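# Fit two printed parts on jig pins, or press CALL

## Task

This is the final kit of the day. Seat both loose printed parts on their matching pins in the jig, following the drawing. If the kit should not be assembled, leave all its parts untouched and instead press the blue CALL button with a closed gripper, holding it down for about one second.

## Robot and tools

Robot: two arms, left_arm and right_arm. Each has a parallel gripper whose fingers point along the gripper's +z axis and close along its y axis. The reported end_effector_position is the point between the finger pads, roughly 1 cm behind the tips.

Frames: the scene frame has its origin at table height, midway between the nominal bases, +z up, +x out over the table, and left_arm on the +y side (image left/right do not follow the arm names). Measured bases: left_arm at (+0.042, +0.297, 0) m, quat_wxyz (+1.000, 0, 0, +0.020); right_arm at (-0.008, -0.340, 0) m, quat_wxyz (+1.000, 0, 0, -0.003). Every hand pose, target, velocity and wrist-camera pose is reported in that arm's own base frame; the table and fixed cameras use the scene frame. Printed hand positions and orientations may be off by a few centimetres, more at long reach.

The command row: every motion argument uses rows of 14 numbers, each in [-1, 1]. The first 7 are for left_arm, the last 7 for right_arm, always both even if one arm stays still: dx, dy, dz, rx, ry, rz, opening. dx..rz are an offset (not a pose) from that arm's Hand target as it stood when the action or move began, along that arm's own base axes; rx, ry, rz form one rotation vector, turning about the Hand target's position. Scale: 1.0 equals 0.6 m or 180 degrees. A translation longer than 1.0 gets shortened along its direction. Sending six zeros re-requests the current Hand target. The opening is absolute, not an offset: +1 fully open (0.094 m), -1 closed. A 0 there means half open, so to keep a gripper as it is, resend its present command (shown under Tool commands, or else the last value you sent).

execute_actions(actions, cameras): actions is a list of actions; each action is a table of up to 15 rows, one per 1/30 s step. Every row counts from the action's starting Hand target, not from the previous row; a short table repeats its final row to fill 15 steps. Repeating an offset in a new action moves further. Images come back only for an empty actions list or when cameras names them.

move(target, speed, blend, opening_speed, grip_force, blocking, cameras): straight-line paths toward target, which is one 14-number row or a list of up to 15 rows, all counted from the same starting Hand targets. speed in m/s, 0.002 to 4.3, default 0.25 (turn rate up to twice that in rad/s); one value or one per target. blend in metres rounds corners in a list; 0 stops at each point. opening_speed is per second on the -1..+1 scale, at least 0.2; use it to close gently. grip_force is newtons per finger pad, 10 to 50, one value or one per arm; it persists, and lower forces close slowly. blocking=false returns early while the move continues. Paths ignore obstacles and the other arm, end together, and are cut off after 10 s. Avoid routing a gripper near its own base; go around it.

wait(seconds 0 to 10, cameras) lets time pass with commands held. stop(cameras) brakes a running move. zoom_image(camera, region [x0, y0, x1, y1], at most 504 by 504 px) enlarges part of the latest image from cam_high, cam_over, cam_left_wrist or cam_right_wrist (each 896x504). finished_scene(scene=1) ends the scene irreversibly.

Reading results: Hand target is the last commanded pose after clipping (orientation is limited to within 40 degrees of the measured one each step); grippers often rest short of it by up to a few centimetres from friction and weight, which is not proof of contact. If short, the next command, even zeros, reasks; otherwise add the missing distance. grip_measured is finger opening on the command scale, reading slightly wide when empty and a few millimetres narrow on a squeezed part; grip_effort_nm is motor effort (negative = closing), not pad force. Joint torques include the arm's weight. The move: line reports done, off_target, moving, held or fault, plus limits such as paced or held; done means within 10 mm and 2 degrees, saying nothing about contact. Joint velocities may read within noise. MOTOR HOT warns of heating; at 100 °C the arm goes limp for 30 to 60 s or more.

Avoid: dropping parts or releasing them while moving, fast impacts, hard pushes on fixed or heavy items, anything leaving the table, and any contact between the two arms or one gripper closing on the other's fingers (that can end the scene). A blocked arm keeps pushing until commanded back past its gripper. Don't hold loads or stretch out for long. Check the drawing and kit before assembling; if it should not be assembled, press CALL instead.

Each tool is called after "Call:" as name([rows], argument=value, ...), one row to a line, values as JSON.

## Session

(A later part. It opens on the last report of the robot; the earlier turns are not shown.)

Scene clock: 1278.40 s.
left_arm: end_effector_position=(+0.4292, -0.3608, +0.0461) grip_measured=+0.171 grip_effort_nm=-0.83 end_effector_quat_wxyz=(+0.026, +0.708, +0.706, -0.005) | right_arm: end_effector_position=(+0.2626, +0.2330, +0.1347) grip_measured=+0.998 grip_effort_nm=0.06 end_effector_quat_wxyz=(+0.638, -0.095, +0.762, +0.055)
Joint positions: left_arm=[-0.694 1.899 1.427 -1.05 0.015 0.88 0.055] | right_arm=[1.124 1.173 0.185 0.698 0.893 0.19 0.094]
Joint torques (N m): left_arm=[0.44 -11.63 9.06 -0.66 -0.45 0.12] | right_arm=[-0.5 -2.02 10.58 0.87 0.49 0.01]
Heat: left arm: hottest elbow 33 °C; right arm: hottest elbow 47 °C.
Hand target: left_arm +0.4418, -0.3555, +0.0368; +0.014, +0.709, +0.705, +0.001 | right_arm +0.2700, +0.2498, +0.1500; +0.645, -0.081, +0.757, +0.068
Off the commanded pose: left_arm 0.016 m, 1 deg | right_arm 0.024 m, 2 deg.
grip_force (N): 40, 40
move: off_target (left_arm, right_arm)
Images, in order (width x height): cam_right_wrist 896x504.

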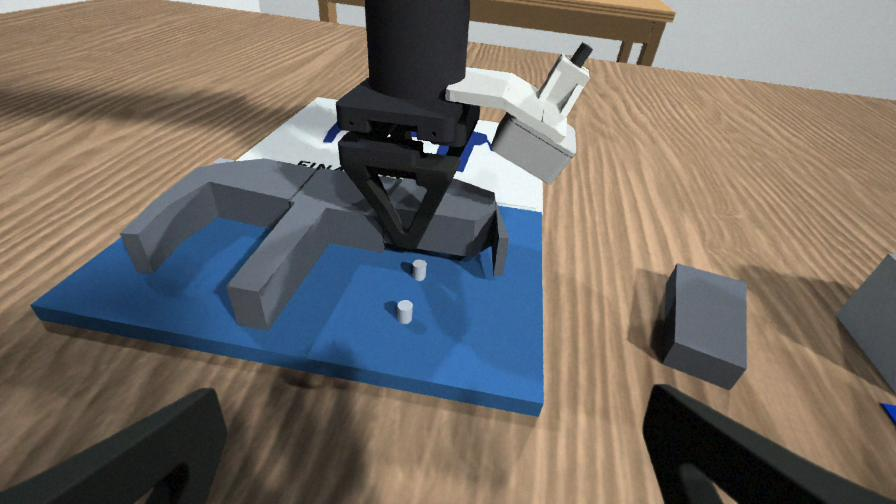

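Call:
move(target=[0.006,0,0,0,0,0,0,0,0,0,0,0,0,1], speed=0.012)

Call:
move(target=[0.004,-0.002,0,0,0,0,0,0,0,0,0,0,0,1], speed=0.012, cameras=["cam_right_wrist"])

Call:
zoom_image(camera="cam_right_wrist", region=[365, 190, 425, 260])

Scene clock: 1285.87 s.
left_arm: end_effector_position=(+0.4294, -0.3609, +0.0462) grip_measured=+0.171 grip_effort_nm=-0.83 end_effector_quat_wxyz=(+0.022, +0.710, +0.704, -0.005) | right_arm: end_effector_position=(+0.2626, +0.2330, +0.1347) grip_measured=+0.998 grip_effort_nm=0.06 end_effector_quat_wxyz=(+0.638, -0.095, +0.762, +0.055)
Joint positions: left_arm=[-0.694 1.903 1.435 -1.06 0.015 0.884 0.055] | right_arm=[1.124 1.173 0.185 0.698 0.893 0.19 0.094]
Joint torques (N m): left_arm=[0.73 -11.75 9.59 -0.43 -0.38 0.12] | right_arm=[-0.62 -2.08 10.56 0.87 0.49 0.01]
Heat: left arm: hottest elbow 34 °C; right arm: hottest elbow 47 °C.
Hand target: left_arm +0.4454, -0.3555, +0.0368; +0.014, +0.709, +0.705, +0.001 | right_arm +0.2700, +0.2498, +0.1500; +0.645, -0.081, +0.757, +0.068
Off the commanded pose: left_arm 0.019 m, 1 deg | right_arm 0.024 m, 2 deg.
grip_force (N): 40, 40
move: off_target (left_arm, right_arm)

Scene clock: 1287.03 s.
left_arm: end_effector_position=(+0.4303, -0.3613, +0.0463) grip_measured=+0.171 grip_effort_nm=-0.83 end_effector_quat_wxyz=(+0.019, +0.712, +0.702, -0.005) | right_arm: end_effector_position=(+0.2626, +0.2330, +0.1347) grip_measured=+0.998 grip_effort_nm=0.06 end_effector_quat_wxyz=(+0.638, -0.095, +0.762, +0.055)
Joint positions: left_arm=[-0.694 1.908 1.443 -1.068 0.013 0.891 0.055] | right_arm=[1.124 1.173 0.185 0.698 0.893 0.19 0.094]
Joint torques (N m): left_arm=[0.79 -12.63 9.52 -0.31 -0.36 0.08] | right_arm=[-0.56 -2.08 10.56 0.87 0.48 0.01]
Heat: left arm: hottest elbow 34 °C; right arm: hottest elbow 47 °C.
Hand target: left_arm +0.4478, -0.3567, +0.0368; +0.014, +0.709, +0.705, +0.001 | right_arm +0.2700, +0.2498, +0.1500; +0.645, -0.081, +0.757, +0.068
Off the commanded pose: left_arm 0.020 m, 1 deg | right_arm 0.024 m, 2 deg.
grip_force (N): 40, 40
move: off_target (left_arm, right_arm)
Images, in order (width x height): cam_right_wrist 896x504.

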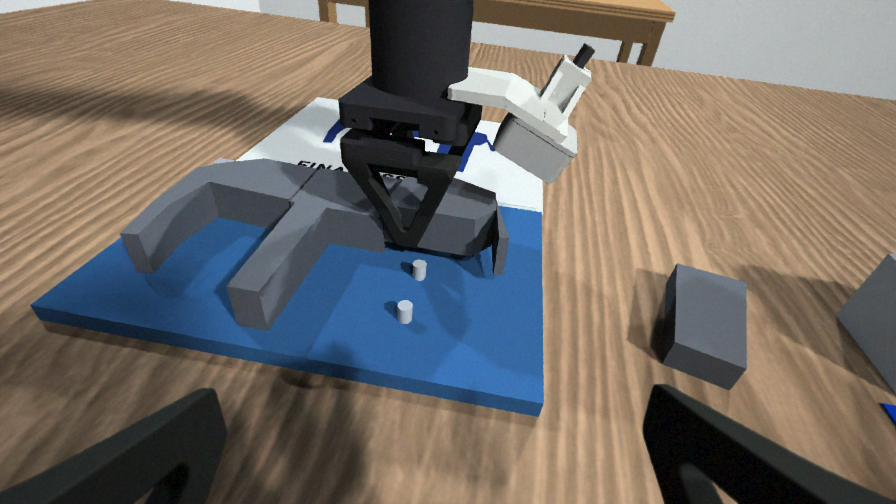

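Scaled by 7.200 from the camera's 896x504 image, which has a finer 1280x720 frame.

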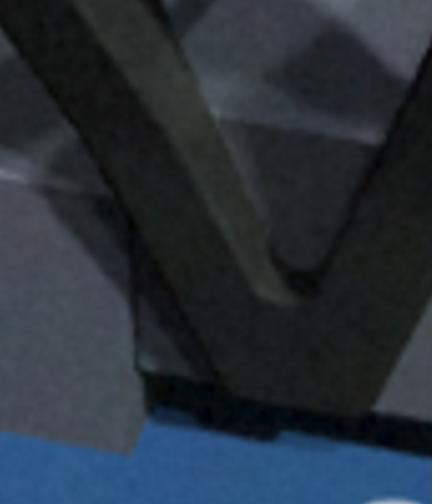

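Call:
zoom_image(camera="cam_right_wrist", region=[370, 190, 510, 270])

Scaled by 3.600 from the camera's 896x504 image, which has a finer 1280x720 frame.

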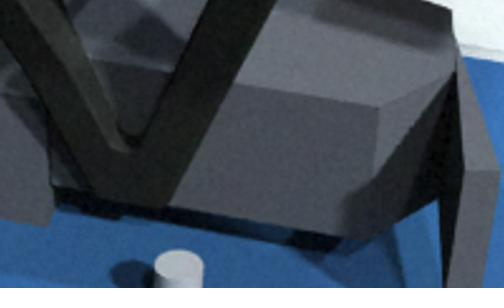

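Call:
move(target=[0,-0.01,-0.003,0,0,0,0,0,0,0,0,0,0,1], speed=0.012)

Call:
move(target=[0,-0.006,-0.002,0,0,0,0,0,0,0,0,0,0,1], speed=0.012)

Call:
move(target=[0,-0.004,0,0,0,0,0,0,0,0,0,0,0,1], speed=0.012, cameras=["cam_right_wrist"])

Call:
zoom_image(camera="cam_right_wrist", region=[370, 190, 510, 270])

Scene clock: 1302.93 s.
left_arm: end_effector_position=(+0.4325, -0.3628, +0.0459) grip_measured=+0.171 grip_effort_nm=-0.83 end_effector_quat_wxyz=(+0.019, +0.712, +0.702, -0.004) | right_arm: end_effector_position=(+0.2626, +0.2330, +0.1347) grip_measured=+0.998 grip_effort_nm=0.06 end_effector_quat_wxyz=(+0.638, -0.095, +0.762, +0.055)
Joint positions: left_arm=[-0.694 1.915 1.453 -1.073 0.011 0.891 0.055] | right_arm=[1.124 1.173 0.185 0.698 0.893 0.19 0.094]
Joint torques (N m): left_arm=[-0.85 -11.34 9.57 -0.2 -0.24 0.02] | right_arm=[-0.56 -1.96 10.56 0.87 0.49 0.02]
Heat: left arm: hottest elbow 34 °C; right arm: hottest elbow 47 °C.
Hand target: left_arm +0.4478, -0.3627, +0.0350; +0.014, +0.709, +0.705, +0.001 | right_arm +0.2700, +0.2498, +0.1500; +0.645, -0.081, +0.757, +0.068
Off the commanded pose: left_arm 0.019 m, 1 deg | right_arm 0.024 m, 2 deg.
grip_force (N): 40, 40
move: off_target (left_arm, right_arm)

Scene clock: 1303.93 s.
left_arm: end_effector_position=(+0.4324, -0.3628, +0.0452) grip_measured=+0.170 grip_effort_nm=-0.83 end_effector_quat_wxyz=(+0.016, +0.712, +0.702, -0.004) | right_arm: end_effector_position=(+0.2626, +0.2330, +0.1347) grip_measured=+0.998 grip_effort_nm=0.06 end_effector_quat_wxyz=(+0.638, -0.095, +0.762, +0.055)
Joint positions: left_arm=[-0.694 1.919 1.456 -1.077 0.011 0.891 0.055] | right_arm=[1.124 1.173 0.185 0.698 0.893 0.19 0.094]
Joint torques (N m): left_arm=[0.09 -11.22 9.83 -0.17 -0.21 -0.03] | right_arm=[-0.56 -2.02 10.58 0.85 0.49 0.01]
Heat: left arm: hottest elbow 34 °C; right arm: hottest elbow 47 °C.
Hand target: left_arm +0.4478, -0.3663, +0.0338; +0.014, +0.709, +0.705, +0.001 | right_arm +0.2700, +0.2498, +0.1500; +0.645, -0.081, +0.757, +0.068
Off the commanded pose: left_arm 0.019 m, 1 deg | right_arm 0.024 m, 2 deg.
grip_force (N): 40, 40
move: off_target (left_arm, right_arm)

Scene clock: 1304.93 s.
left_arm: end_effector_position=(+0.4329, -0.3632, +0.0460) grip_measured=+0.170 grip_effort_nm=-0.83 end_effector_quat_wxyz=(+0.015, +0.712, +0.702, -0.004) | right_arm: end_effector_position=(+0.2626, +0.2330, +0.1347) grip_measured=+0.998 grip_effort_nm=0.06 end_effector_quat_wxyz=(+0.638, -0.095, +0.762, +0.055)
Joint positions: left_arm=[-0.694 1.92 1.461 -1.082 0.011 0.892 0.055] | right_arm=[1.124 1.173 0.185 0.698 0.893 0.19 0.094]
Joint torques (N m): left_arm=[-0.56 -11.46 10.18 0.06 -0.29 -0.08] | right_arm=[-0.5 -2.08 10.55 0.85 0.49 0.01]
Heat: left arm: hottest elbow 34 °C; right arm: hottest elbow 47 °C.
Hand target: left_arm +0.4478, -0.3687, +0.0338; +0.014, +0.709, +0.705, +0.001 | right_arm +0.2700, +0.2498, +0.1500; +0.645, -0.081, +0.757, +0.068
Off the commanded pose: left_arm 0.020 m, 1 deg | right_arm 0.024 m, 2 deg.
grip_force (N): 40, 40
move: off_target (left_arm, right_arm)
Images, in order (width x height): cam_right_wrist 896x504.

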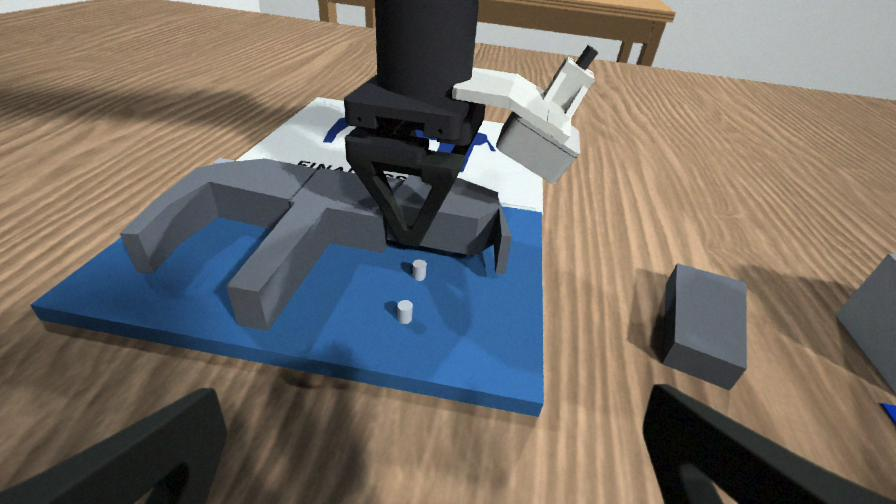

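Scaled by 3.600 from the camera's 896x504 image, which has a finer 1280x720 frame.

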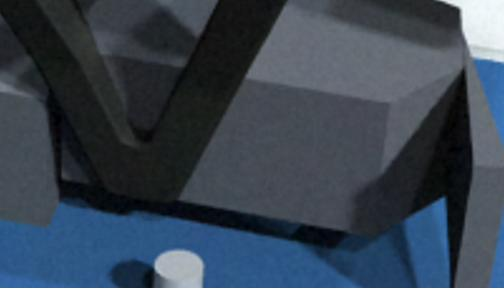

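Call:
move(target=[-0.004,0.01,-0.003,0,0,0,0,0,0,0,0,0,0,1], speed=0.012)

Call:
move(target=[-0.002,0.006,0,0,0,0,0,0,0,0,0,0,0,1], speed=0.012)

Call:
move(target=[-0.002,0.005,0,0,0,0,0,0,0,0,0,0,0,1], speed=0.012, cameras=["cam_right_wrist"])

Call:
zoom_image(camera="cam_right_wrist", region=[370, 190, 510, 270])

Scene clock: 1318.93 s.
left_arm: end_effector_position=(+0.4329, -0.3632, +0.0460) grip_measured=+0.170 grip_effort_nm=-0.83 end_effector_quat_wxyz=(+0.015, +0.712, +0.702, -0.004) | right_arm: end_effector_position=(+0.2626, +0.2330, +0.1347) grip_measured=+0.998 grip_effort_nm=0.06 end_effector_quat_wxyz=(+0.638, -0.095, +0.762, +0.055)
Joint positions: left_arm=[-0.694 1.92 1.461 -1.082 0.011 0.892 0.055] | right_arm=[1.124 1.173 0.185 0.698 0.893 0.19 0.094]
Joint torques (N m): left_arm=[-0.09 -12.22 8.24 0.4 -0.31 -0.03] | right_arm=[-0.56 -2.08 10.58 0.85 0.49 0.01]
Heat: left arm: hottest elbow 37 °C; right arm: hottest elbow 47 °C.
Hand target: left_arm +0.4454, -0.3627, +0.0320; +0.014, +0.709, +0.705, +0.001 | right_arm +0.2700, +0.2498, +0.1500; +0.645, -0.081, +0.757, +0.068
Off the commanded pose: left_arm 0.019 m, 1 deg | right_arm 0.024 m, 2 deg.
grip_force (N): 40, 40
move: off_target (left_arm, right_arm)

Scene clock: 1319.93 s.
left_arm: end_effector_position=(+0.4329, -0.3632, +0.0460) grip_measured=+0.170 grip_effort_nm=-0.83 end_effector_quat_wxyz=(+0.015, +0.712, +0.702, -0.004) | right_arm: end_effector_position=(+0.2626, +0.2330, +0.1347) grip_measured=+0.998 grip_effort_nm=0.06 end_effector_quat_wxyz=(+0.638, -0.095, +0.762, +0.055)
Joint positions: left_arm=[-0.694 1.92 1.461 -1.082 0.011 0.892 0.055] | right_arm=[1.124 1.173 0.185 0.698 0.893 0.19 0.094]
Joint torques (N m): left_arm=[0.62 -12.98 7.43 0.43 -0.32 -0.01] | right_arm=[-0.56 -2.08 10.58 0.85 0.49 0.01]
Heat: left arm: hottest elbow 37 °C; right arm: hottest elbow 47 °C.
Hand target: left_arm +0.4442, -0.3591, +0.0320; +0.014, +0.709, +0.705, +0.001 | right_arm +0.2700, +0.2498, +0.1500; +0.645, -0.081, +0.757, +0.068
Off the commanded pose: left_arm 0.018 m, 1 deg | right_arm 0.024 m, 2 deg.
grip_force (N): 40, 40
move: off_target (left_arm, right_arm)

Scene clock: 1320.93 s.
left_arm: end_effector_position=(+0.4329, -0.3632, +0.0460) grip_measured=+0.170 grip_effort_nm=-0.83 end_effector_quat_wxyz=(+0.015, +0.712, +0.702, -0.004) | right_arm: end_effector_position=(+0.2626, +0.2330, +0.1347) grip_measured=+0.998 grip_effort_nm=0.06 end_effector_quat_wxyz=(+0.638, -0.095, +0.762, +0.055)
Joint positions: left_arm=[-0.694 1.92 1.461 -1.082 0.011 0.892 0.055] | right_arm=[1.124 1.173 0.185 0.698 0.893 0.19 0.094]
Joint torques (N m): left_arm=[1.32 -13.27 6.87 0.62 -0.27 0.06] | right_arm=[-0.62 -2.08 10.56 0.85 0.49 0.01]
Heat: left arm: hottest elbow 37 °C; right arm: hottest elbow 47 °C.
Hand target: left_arm +0.4430, -0.3561, +0.0320; +0.014, +0.709, +0.705, +0.001 | right_arm +0.2700, +0.2498, +0.1500; +0.645, -0.081, +0.757, +0.068
Off the commanded pose: left_arm 0.019 m, 1 deg | right_arm 0.024 m, 2 deg.
grip_force (N): 40, 40
move: off_target (left_arm, right_arm)
Images, in order (width x height): cam_right_wrist 896x504.

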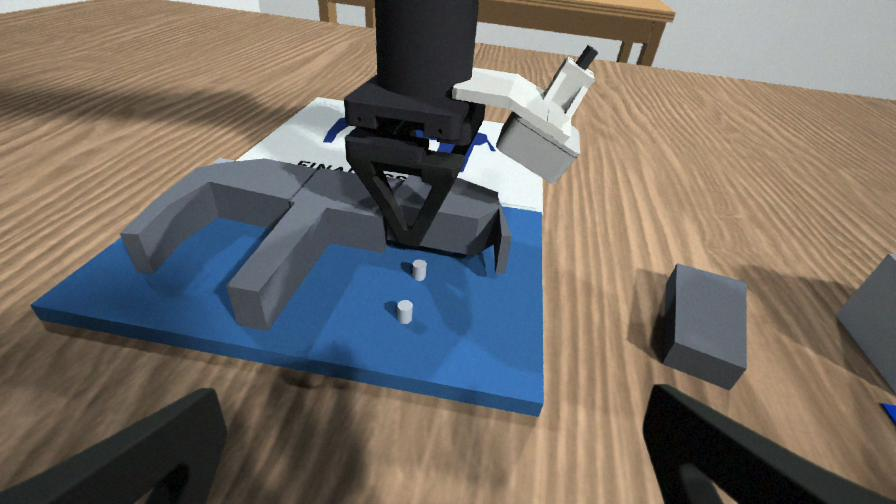

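Scaled by 3.600 from the camera's 896x504 image, which has a finer 1280x720 frame.

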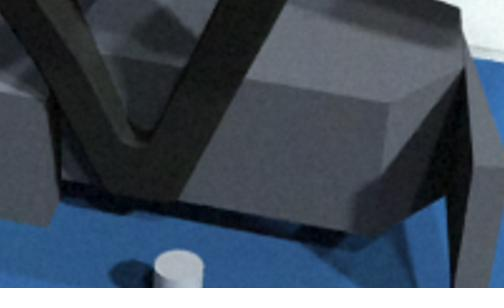

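Call:
move([
  [0.0052,-0.0138,0.0133,0,0,0,0,0,0,0,0,0,0,1],
  [-0.0007,0.0003,0.0133,0,0,0,0,0,0,0,0,0,0,1],
  [-0.0148,0.0062,0.0133,0,0,0,0,0,0,0,0,0,0,1],
  [-0.0289,0.0003,0.0133,0,0,0,0,0,0,0,0,0,0,1],
  [-0.0348,-0.0138,0.0133,0,0,0,0,0,0,0,0,0,0,1],
  [-0.0289,-0.0279,0.0133,0,0,0,0,0,0,0,0,0,0,1],
  [-0.0148,-0.0338,0.0133,0,0,0,0,0,0,0,0,0,0,1],
  [-0.0007,-0.0279,0.0133,0,0,0,0,0,0,0,0,0,0,1],
  [0.0052,-0.0138,0.0133,0,0,0,0,0,0,0,0,0,0,1],
  [-0.0007,0.0003,0.0133,0,0,0,0,0,0,0,0,0,0,1],
  [-0.0148,0.0032,0.0133,0,0,0,0,0,0,0,0,0,0,1],
  [-0.0148,-0.0138,0.0133,0,0,0,0,0,0,0,0,0,0,1],
], speed=0.05, blend=[0.004,0.004,0.004,0.004,0.004,0.004,0.004,0.004,0.004,0.004,0.004,0], cameras=["cam_right_wrist"])

Call:
zoom_image(camera="cam_right_wrist", region=[370, 190, 510, 270])

Scene clock: 1340.63 s.
left_arm: end_effector_position=(+0.4328, -0.3613, +0.0411) grip_measured=+0.170 grip_effort_nm=-0.83 end_effector_quat_wxyz=(+0.012, +0.702, +0.712, -0.003) | right_arm: end_effector_position=(+0.2626, +0.2330, +0.1347) grip_measured=+0.998 grip_effort_nm=0.06 end_effector_quat_wxyz=(+0.638, -0.095, +0.762, +0.055)
Joint positions: left_arm=[-0.692 1.926 1.456 -1.077 0.008 0.865 0.055] | right_arm=[1.124 1.173 0.185 0.698 0.893 0.19 0.094]
Joint torques (N m): left_arm=[-0.5 -14.51 7.34 -0.16 -0.24 0.07] | right_arm=[-0.56 -2.08 10.58 0.87 0.49 0.01]
Heat: left arm: hottest elbow 36 °C; right arm: hottest elbow 47 °C.
Hand target: left_arm +0.4341, -0.3643, +0.0400; +0.014, +0.709, +0.705, +0.001 | right_arm +0.2700, +0.2498, +0.1500; +0.645, -0.081, +0.757, +0.068
Off the commanded pose: left_arm 0.004 m, 1 deg | right_arm 0.024 m, 2 deg.
grip_force (N): 40, 40
move: off_target (right_arm)
Images, in order (width x height): cam_right_wrist 896x504.

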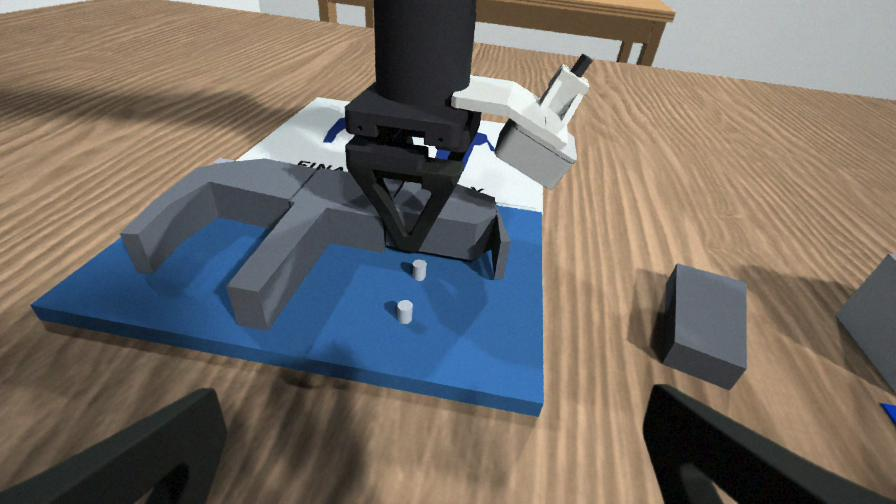

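Scaled by 3.600 from the camera's 896x504 image, which has a finer 1280x720 frame.

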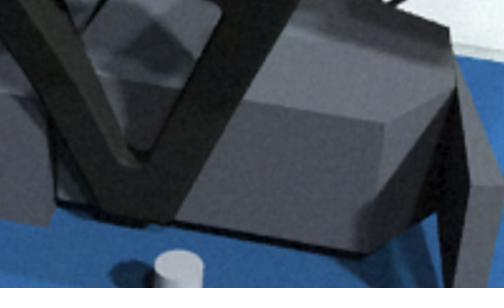

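Call:
move(target=[0,0,-0.025,0,0,0,0,0,0,0,0,0,0,1], speed=0.04, cameras=["cam_right_wrist"])

Call:
zoom_image(camera="cam_right_wrist", region=[370, 190, 510, 270])

Scene clock: 1345.93 s.
left_arm: end_effector_position=(+0.4330, -0.3625, +0.0385) grip_measured=+0.170 grip_effort_nm=-0.83 end_effector_quat_wxyz=(+0.017, +0.701, +0.712, -0.003) | right_arm: end_effector_position=(+0.2626, +0.2330, +0.1347) grip_measured=+0.998 grip_effort_nm=0.06 end_effector_quat_wxyz=(+0.638, -0.095, +0.762, +0.055)
Joint positions: left_arm=[-0.694 1.926 1.449 -1.06 0.008 0.861 0.055] | right_arm=[1.124 1.173 0.185 0.698 0.893 0.19 0.094]
Joint torques (N m): left_arm=[-1.26 -13.39 6.71 0.58 -0.21 0.09] | right_arm=[-0.62 -2.08 10.58 0.85 0.48 0.01]
Heat: left arm: hottest elbow 36 °C; right arm: hottest elbow 47 °C.
Hand target: left_arm +0.4341, -0.3643, +0.0250; +0.014, +0.709, +0.705, +0.001 | right_arm +0.2700, +0.2498, +0.1500; +0.645, -0.081, +0.757, +0.068
Off the commanded pose: left_arm 0.014 m, 1 deg | right_arm 0.024 m, 2 deg.
grip_force (N): 40, 40
move: off_target (left_arm, right_arm)
Images, in order (width x height): cam_right_wrist 896x504.

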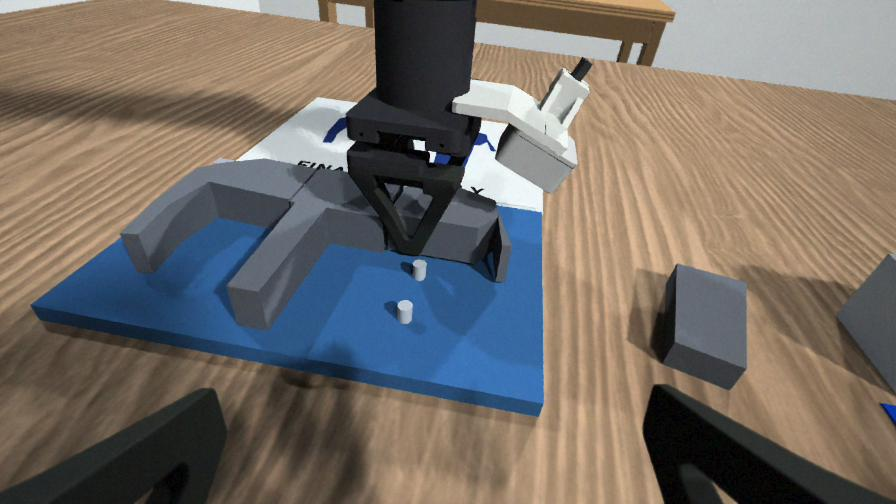

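Scaled by 3.600 from the camera's 896x504 image, which has a finer 1280x720 frame.

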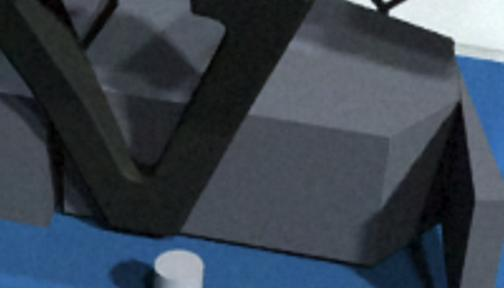

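Call:
move([
  [0.01,0.01,-0.01,0,0,0,0,0,0,0,0,0,0,1],
  [-0.01,0.01,-0.012,0,0,0,0,0,0,0,0,0,0,1],
  [-0.01,-0.008,-0.014,0,0,0,0,0,0,0,0,0,0,1],
  [0.01,-0.008,-0.014,0,0,0,0,0,0,0,0,0,0,1],
  [0.0,0.005,-0.014,0,0,0,0,0,0,0,0,0,0,1],
], speed=0.05, blend=[0.003,0.003,0.003,0.003,0], cameras=["cam_right_wrist"])

Call:
zoom_image(camera="cam_right_wrist", region=[370, 190, 510, 270])

Scene clock: 1353.97 s.
left_arm: end_effector_position=(+0.4320, -0.3625, +0.0361) grip_measured=+0.170 grip_effort_nm=-0.83 end_effector_quat_wxyz=(+0.021, +0.699, +0.715, -0.002) | right_arm: end_effector_position=(+0.2626, +0.2330, +0.1347) grip_measured=+0.998 grip_effort_nm=0.06 end_effector_quat_wxyz=(+0.638, -0.095, +0.762, +0.055)
Joint positions: left_arm=[-0.695 1.923 1.437 -1.043 0.007 0.854 0.055] | right_arm=[1.124 1.173 0.185 0.698 0.893 0.19 0.094]
Joint torques (N m): left_arm=[-1.08 -12.69 6.38 0.7 -0.13 0.22] | right_arm=[-0.5 -2.08 10.56 0.88 0.49 0.01]
Heat: left arm: hottest elbow 35 °C; right arm: hottest elbow 47 °C.
Hand target: left_arm +0.4341, -0.3613, +0.0166; +0.014, +0.709, +0.705, +0.001 | right_arm +0.2700, +0.2498, +0.1500; +0.645, -0.081, +0.757, +0.068
Off the commanded pose: left_arm 0.020 m, 2 deg | right_arm 0.024 m, 2 deg.
grip_force (N): 40, 40
move: off_target (left_arm, right_arm)
Images, in order (width x height): cam_right_wrist 896x504.

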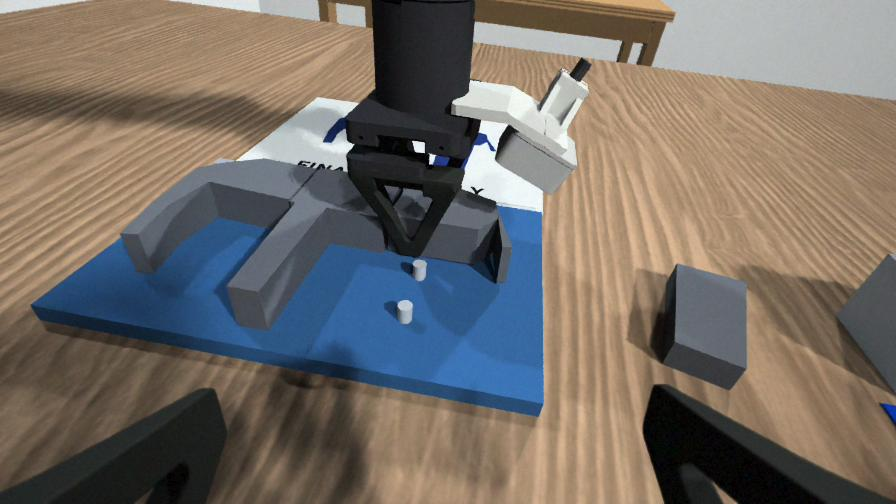

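Scaled by 3.600 from the camera's 896x504 image, which has a finer 1280x720 frame.

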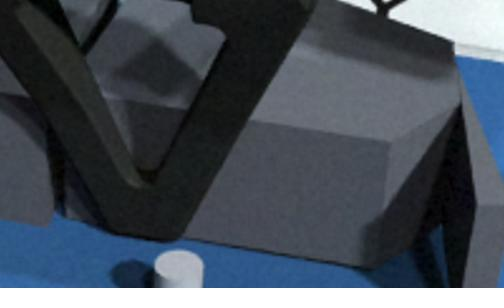

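Call:
move([
  [0.01,0.01,-0.008,0,0,0,0,0,0,0,0,0,0,1],
  [-0.01,0.01,-0.01,0,0,0,0,0,0,0,0,0,0,1],
  [-0.01,-0.01,-0.012,0,0,0,0,0,0,0,0,0,0,1],
  [0.01,-0.01,-0.012,0,0,0,0,0,0,0,0,0,0,1],
  [0.01,0.01,-0.012,0,0,0,0,0,0,0,0,0,0,1],
  [-0.008,0.0,-0.012,0,0,0,0,0,0,0,0,0,0,1],
], speed=0.06, blend=[0.003,0.003,0.003,0.003,0.003,0], cameras=["cam_right_wrist"])

Call:
zoom_image(camera="cam_right_wrist", region=[370, 190, 510, 270])

Scene clock: 1366.13 s.
left_arm: end_effector_position=(+0.4319, -0.3626, +0.0355) grip_measured=+0.170 grip_effort_nm=-0.83 end_effector_quat_wxyz=(+0.025, +0.700, +0.714, +0.003) | right_arm: end_effector_position=(+0.2626, +0.2330, +0.1347) grip_measured=+0.998 grip_effort_nm=0.06 end_effector_quat_wxyz=(+0.638, -0.095, +0.762, +0.055)
Joint positions: left_arm=[-0.698 1.919 1.427 -1.03 -0.002 0.852 0.055] | right_arm=[1.124 1.173 0.185 0.698 0.893 0.19 0.094]
Joint torques (N m): left_arm=[-0.5 -11.87 5.29 0.96 -0.14 0.22] | right_arm=[-0.56 -2.14 10.56 0.85 0.49 0.01]
Heat: left arm: hottest elbow 34 °C; right arm: hottest elbow 47 °C.
Hand target: left_arm +0.4293, -0.3613, +0.0094; +0.014, +0.709, +0.705, +0.001 | right_arm +0.2700, +0.2498, +0.1500; +0.645, -0.081, +0.757, +0.068
Off the commanded pose: left_arm 0.026 m, 2 deg | right_arm 0.024 m, 2 deg.
grip_force (N): 40, 40
move: off_target (left_arm, right_arm)
Images, in order (width x height): cam_right_wrist 896x504.

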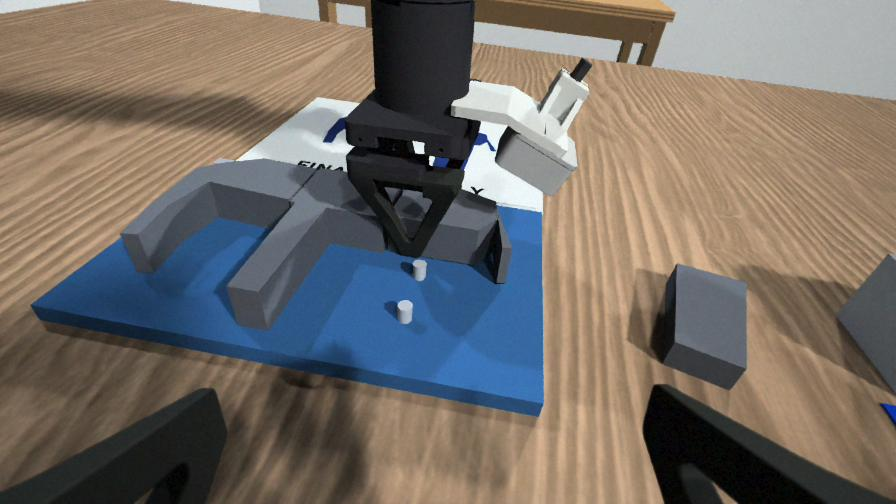

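Scaled by 3.600 from the camera's 896x504 image, which has a finer 1280x720 frame.

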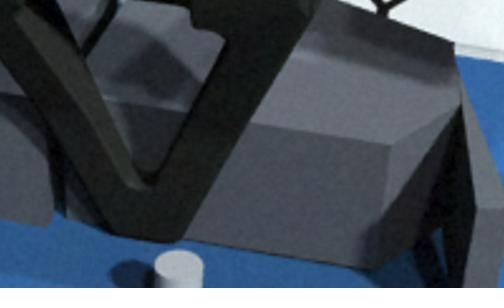

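Call:
move([
  [0.003,-0.002,0.04,0,0,0,0,0,0,0,0,0,0,1],
  [0.003,-0.002,0.04,0,0,0,1.0,0,0,0,0,0,0,1],
], speed=0.06, opening_speed=1.0, cameras=["cam_right_wrist","cam_left_wrist"])

Call:
zoom_image(camera="cam_right_wrist", region=[370, 190, 510, 270])

Scene clock: 1375.17 s.
left_arm: end_effector_position=(+0.4286, -0.3598, +0.0359) grip_measured=+0.998 grip_effort_nm=0.11 end_effector_quat_wxyz=(+0.016, +0.704, +0.710, +0.002) | right_arm: end_effector_position=(+0.2626, +0.2330, +0.1347) grip_measured=+0.998 grip_effort_nm=0.06 end_effector_quat_wxyz=(+0.638, -0.095, +0.762, +0.055)
Joint positions: left_arm=[-0.698 1.919 1.429 -1.05 -0.002 0.863 0.094] | right_arm=[1.124 1.173 0.185 0.698 0.893 0.19 0.094]
Joint torques (N m): left_arm=[-0.79 -13.68 7.86 -0.5 -0.09 0.02] | right_arm=[-0.62 -2.02 10.56 0.85 0.49 0.01]
Heat: left arm: hottest elbow 34 °C; right arm: hottest elbow 47 °C.
Hand target: left_arm +0.4311, -0.3625, +0.0334; +0.014, +0.709, +0.705, +0.001 | right_arm +0.2700, +0.2498, +0.1500; +0.645, -0.081, +0.757, +0.068
Off the commanded pose: left_arm 0.004 m, 1 deg | right_arm 0.024 m, 2 deg.
grip_force (N): 40, 40
move: off_target (right_arm)
Images, in order (width x height): cam_left_wrist 896x504, cam_right_wrist 896x504.

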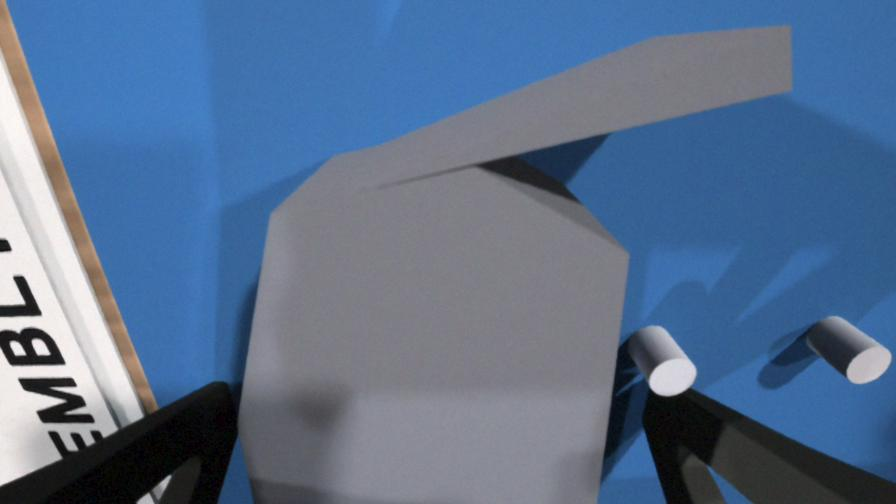

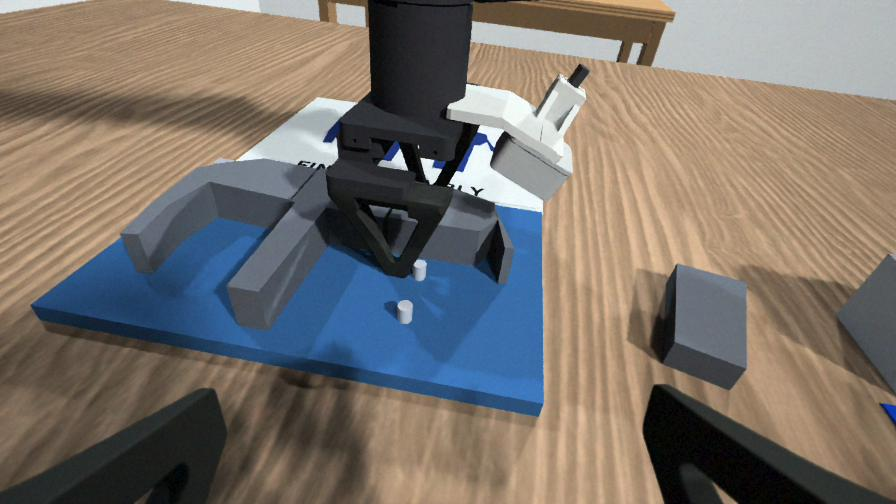

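Scaled by 3.600 from the camera's 896x504 image, which has a finer 1280x720 frame.

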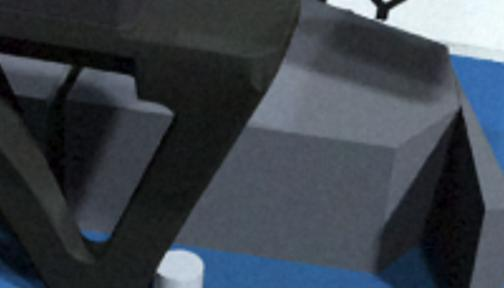

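Call:
move(target=[0.0,-0.0,0.2,0,0,0,1,0,0,0,0,0,0,1], speed=0.12, cameras=["all"])

Call:
zoom_image(camera="cam_right_wrist", region=[340, 160, 520, 290])

Scene clock: 1382.27 s.
left_arm: end_effector_position=(+0.4198, -0.3524, +0.1281) grip_measured=+0.999 grip_effort_nm=0.09 end_effector_quat_wxyz=(-0.014, +0.704, +0.710, +0.000) | right_arm: end_effector_position=(+0.2626, +0.2330, +0.1347) grip_measured=+0.998 grip_effort_nm=0.06 end_effector_quat_wxyz=(+0.638, -0.095, +0.762, +0.055)
Joint positions: left_arm=[-0.698 1.837 1.567 -1.329 -0.002 0.865 0.094] | right_arm=[1.124 1.173 0.185 0.698 0.893 0.19 0.094]
Joint torques (N m): left_arm=[-0.26 -15.38 11.14 -0.59 -0.11 0.08] | right_arm=[-0.62 -2.08 10.56 0.85 0.49 0.01]
Heat: left arm: hottest elbow 35 °C; right arm: hottest elbow 47 °C.
Hand target: left_arm +0.4311, -0.3625, +0.1534; +0.014, +0.709, +0.705, +0.001 | right_arm +0.2700, +0.2498, +0.1500; +0.645, -0.081, +0.757, +0.068
Off the commanded pose: left_arm 0.030 m, 3 deg | right_arm 0.024 m, 2 deg.
grip_force (N): 40, 40
move: off_target (left_arm, right_arm)

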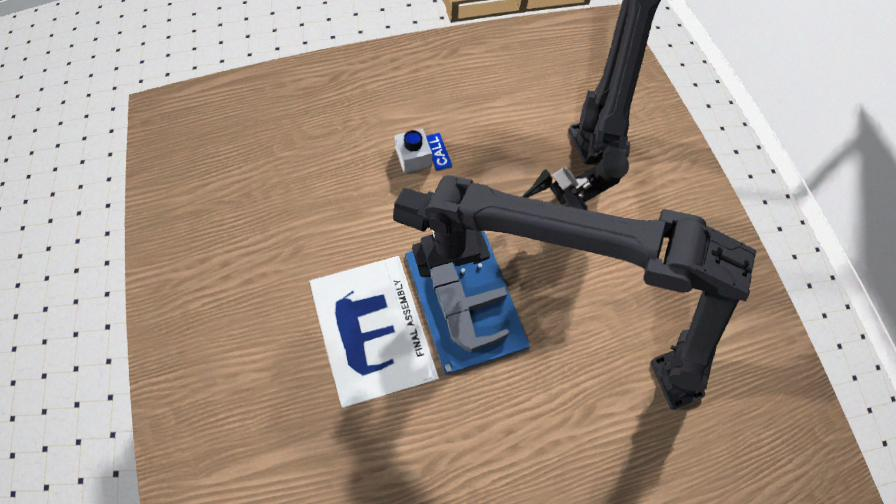

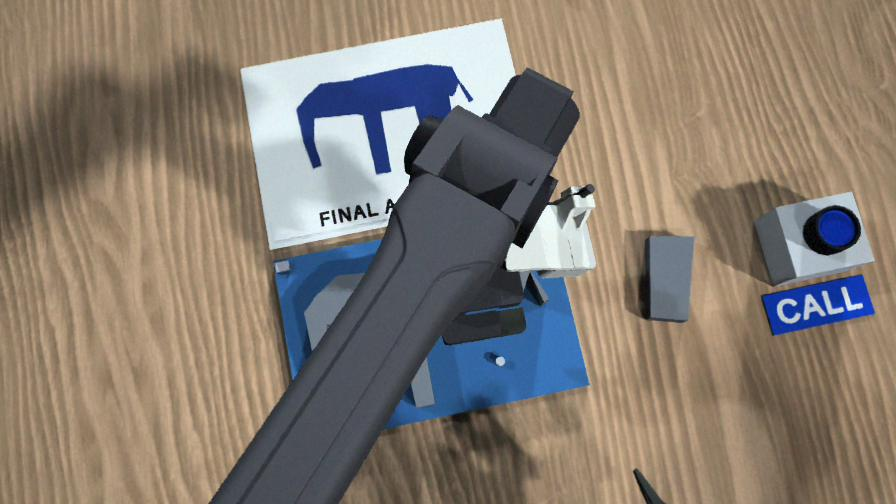

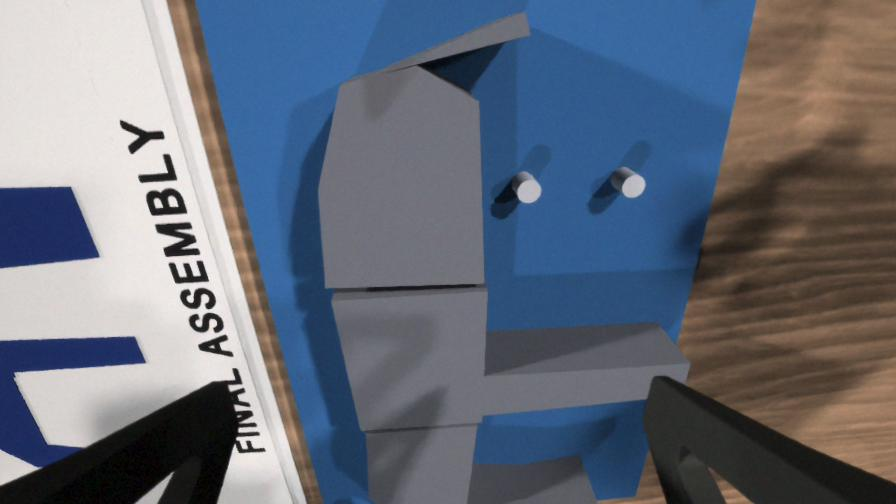

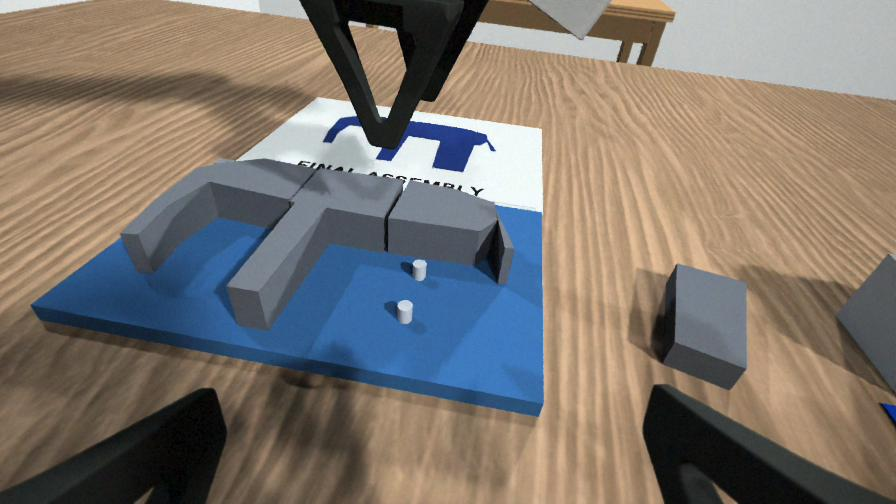

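Scaled by 2.800 from the camera's 896x504 image, which has a finer 1280x720 frame.

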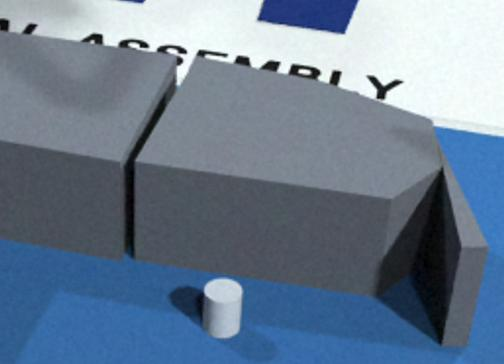

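Call:
move([
  [0,0,0,0,0,0,1,0.322,-0.2767,-0.05,0.0165,0.4484,-0.1302,1],
  [0,0,0,0,0,0,1,0.322,-0.2767,-0.223,0.0165,0.4484,-0.1302,1],
], speed=[0.3,0.12], blend=[0.02,0], cameras=["cam_right_wrist"])

Scene clock: 1442.70 s.
left_arm: end_effector_position=(+0.4198, -0.3524, +0.1281) grip_measured=+0.999 grip_effort_nm=0.10 end_effector_quat_wxyz=(-0.014, +0.704, +0.710, +0.000) | right_arm: end_effector_position=(+0.4585, +0.0838, +0.0220) grip_measured=+0.999 grip_effort_nm=0.06 end_effector_quat_wxyz=(+0.002, +0.144, +0.990, +0.000)
Joint positions: left_arm=[-0.698 1.837 1.567 -1.329 -0.002 0.865 0.094] | right_arm=[0.182 1.744 1.124 -0.946 0.001 0.471 0.094]
Joint torques (N m): left_arm=[-0.85 -14.92 11.14 -0.57 -0.09 0.05] | right_arm=[-1.49 -13.33 7.19 0.59 0.12 -0.12]
Heat: left arm: hottest elbow 42 °C; right arm: hottest elbow 48 °C.
Hand target: left_arm +0.4311, -0.3625, +0.1534; +0.014, +0.709, +0.705, +0.001 | right_arm +0.4632, +0.0838, +0.0162; +0.007, +0.140, +0.990, +0.000
Off the commanded pose: left_arm 0.030 m, 3 deg | right_arm 0.008 m, 1 deg.
grip_force (N): 40, 40
move: off_target (left_arm)
Images, in order (width x height): cam_right_wrist 896x504.

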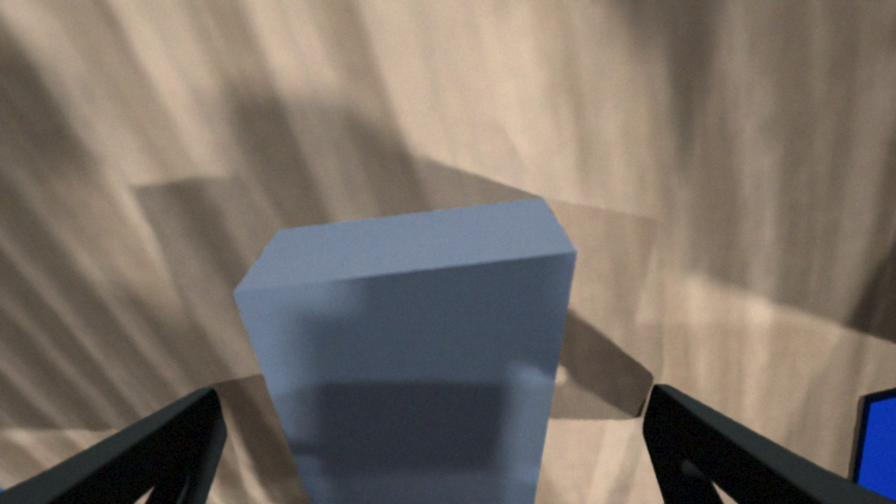

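Call:
move([
  [0,0,0,0,0,0,1,0,0,0,0,0,0,-0.35],
  [0,0,0,0,0,0,1,0,0,0.2,0,0,0,-0.35],
], speed=0.12, opening_speed=0.8, cameras=["cam_right_wrist"])

Scene clock: 1460.73 s.
left_arm: end_effector_position=(+0.4198, -0.3524, +0.1281) grip_measured=+0.999 grip_effort_nm=0.09 end_effector_quat_wxyz=(-0.014, +0.704, +0.710, +0.000) | right_arm: end_effector_position=(+0.4386, +0.0815, +0.1005) grip_measured=-0.115 grip_effort_nm=-0.87 end_effector_quat_wxyz=(-0.035, +0.142, +0.989, -0.012)
Joint positions: left_arm=[-0.698 1.837 1.567 -1.329 -0.002 0.865 0.094] | right_arm=[0.185 1.64 1.219 -1.224 0.001 0.471 0.042]
Joint torques (N m): left_arm=[-1.2 -16.5 11.12 -0.58 -0.07 0.07] | right_arm=[-1.44 -16.62 13.68 -0.49 0.14 -0.12]
Heat: left arm: hottest elbow 43 °C; right arm: hottest elbow 48 °C.
Hand target: left_arm +0.4311, -0.3625, +0.1534; +0.014, +0.709, +0.705, +0.001 | right_arm +0.4632, +0.0838, +0.1362; +0.007, +0.140, +0.990, +0.000
Off the commanded pose: left_arm 0.030 m, 3 deg | right_arm 0.043 m, 5 deg.
grip_force (N): 40, 40
move: off_target (left_arm, right_arm)
Images, in order (width x height): cam_right_wrist 896x504.

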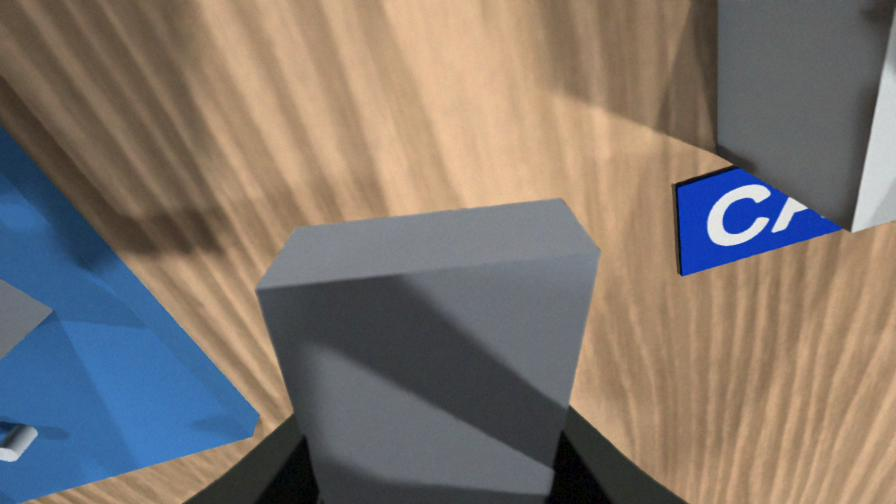

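Call:
move([
  [-0.3818,0.0942,-0.005,-0.3875,-0.2622,0.317,1,0,0,0,0,0,0,-0.35],
  [-0.3818,0.0942,-0.005,-0.3875,-0.2622,0.317,1,-0.047,0.322,-0.077,0,0,0.092,-0.35],
], speed=[0.3,0.2], cameras=["all"])

Scene clock: 1479.20 s.
left_arm: end_effector_position=(+0.2049, -0.3019, +0.1476) grip_measured=+0.999 grip_effort_nm=0.09 end_effector_quat_wxyz=(+0.636, +0.139, +0.752, -0.102) | right_arm: end_effector_position=(+0.4097, +0.2602, +0.0736) grip_measured=-0.115 grip_effort_nm=-0.87 end_effector_quat_wxyz=(-0.023, -0.009, +1.000, -0.015)
Joint positions: left_arm=[-1.393 1.208 0.274 0.601 -1.025 -0.264 0.094] | right_arm=[0.567 1.751 1.291 -1.166 0.001 0.549 0.042]
Joint torques (N m): left_arm=[-1.73 -2.14 5.72 2.02 -0.58 -0.12] | right_arm=[-1.26 -14.74 13.6 0.29 0.24 0.01]
Heat: left arm: hottest elbow 42 °C; right arm: hottest elbow 52 °C.
Hand target: left_arm +0.2021, -0.3060, +0.1504; +0.639, +0.133, +0.749, -0.113 | right_arm +0.4350, +0.2770, +0.0900; +0.007, -0.004, +1.000, +0.001
Off the commanded pose: left_arm 0.006 m, 1 deg | right_arm 0.035 m, 4 deg.
grip_force (N): 40, 40
move: off_target (right_arm)

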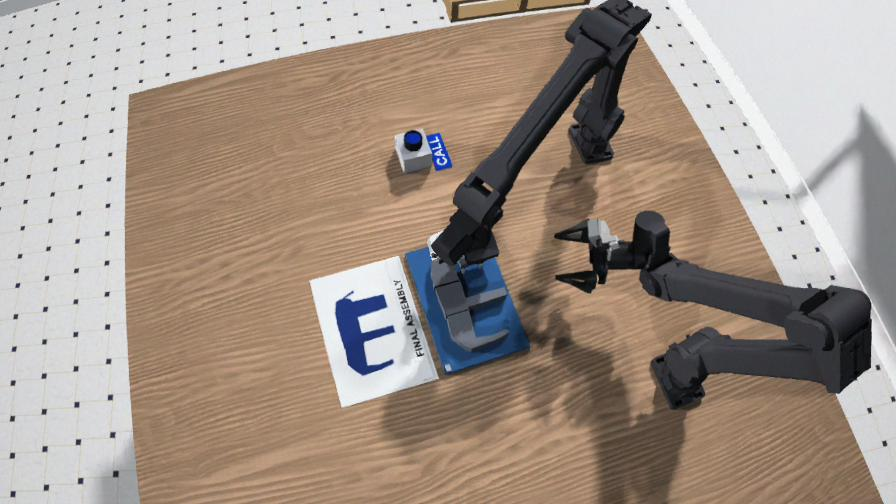

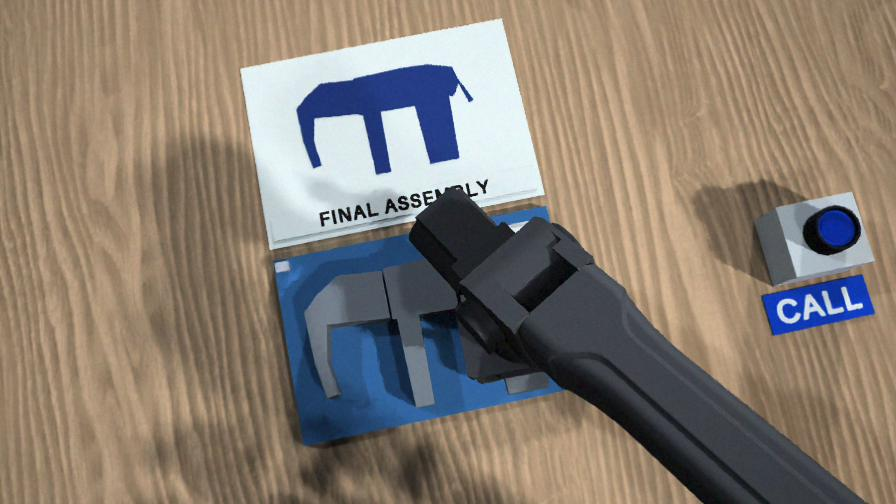

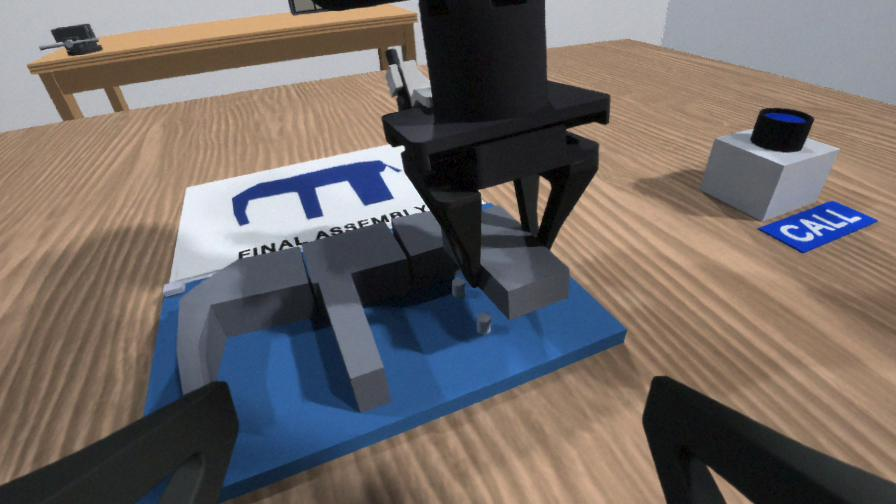

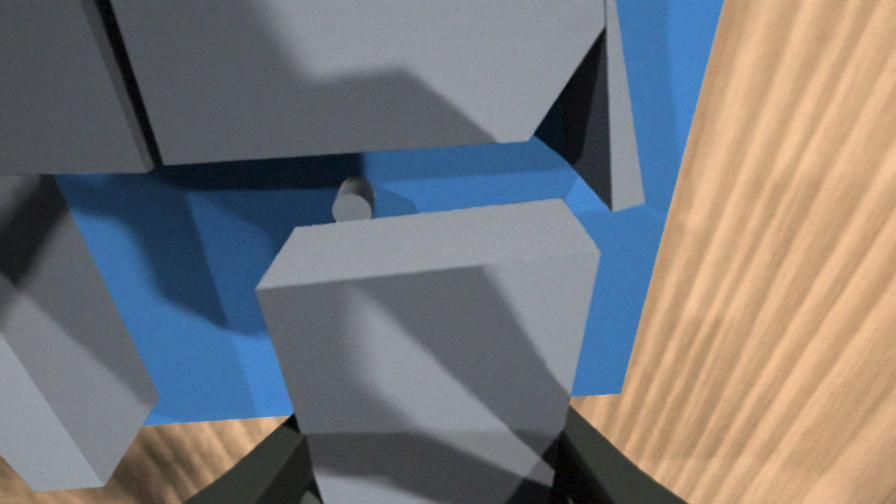

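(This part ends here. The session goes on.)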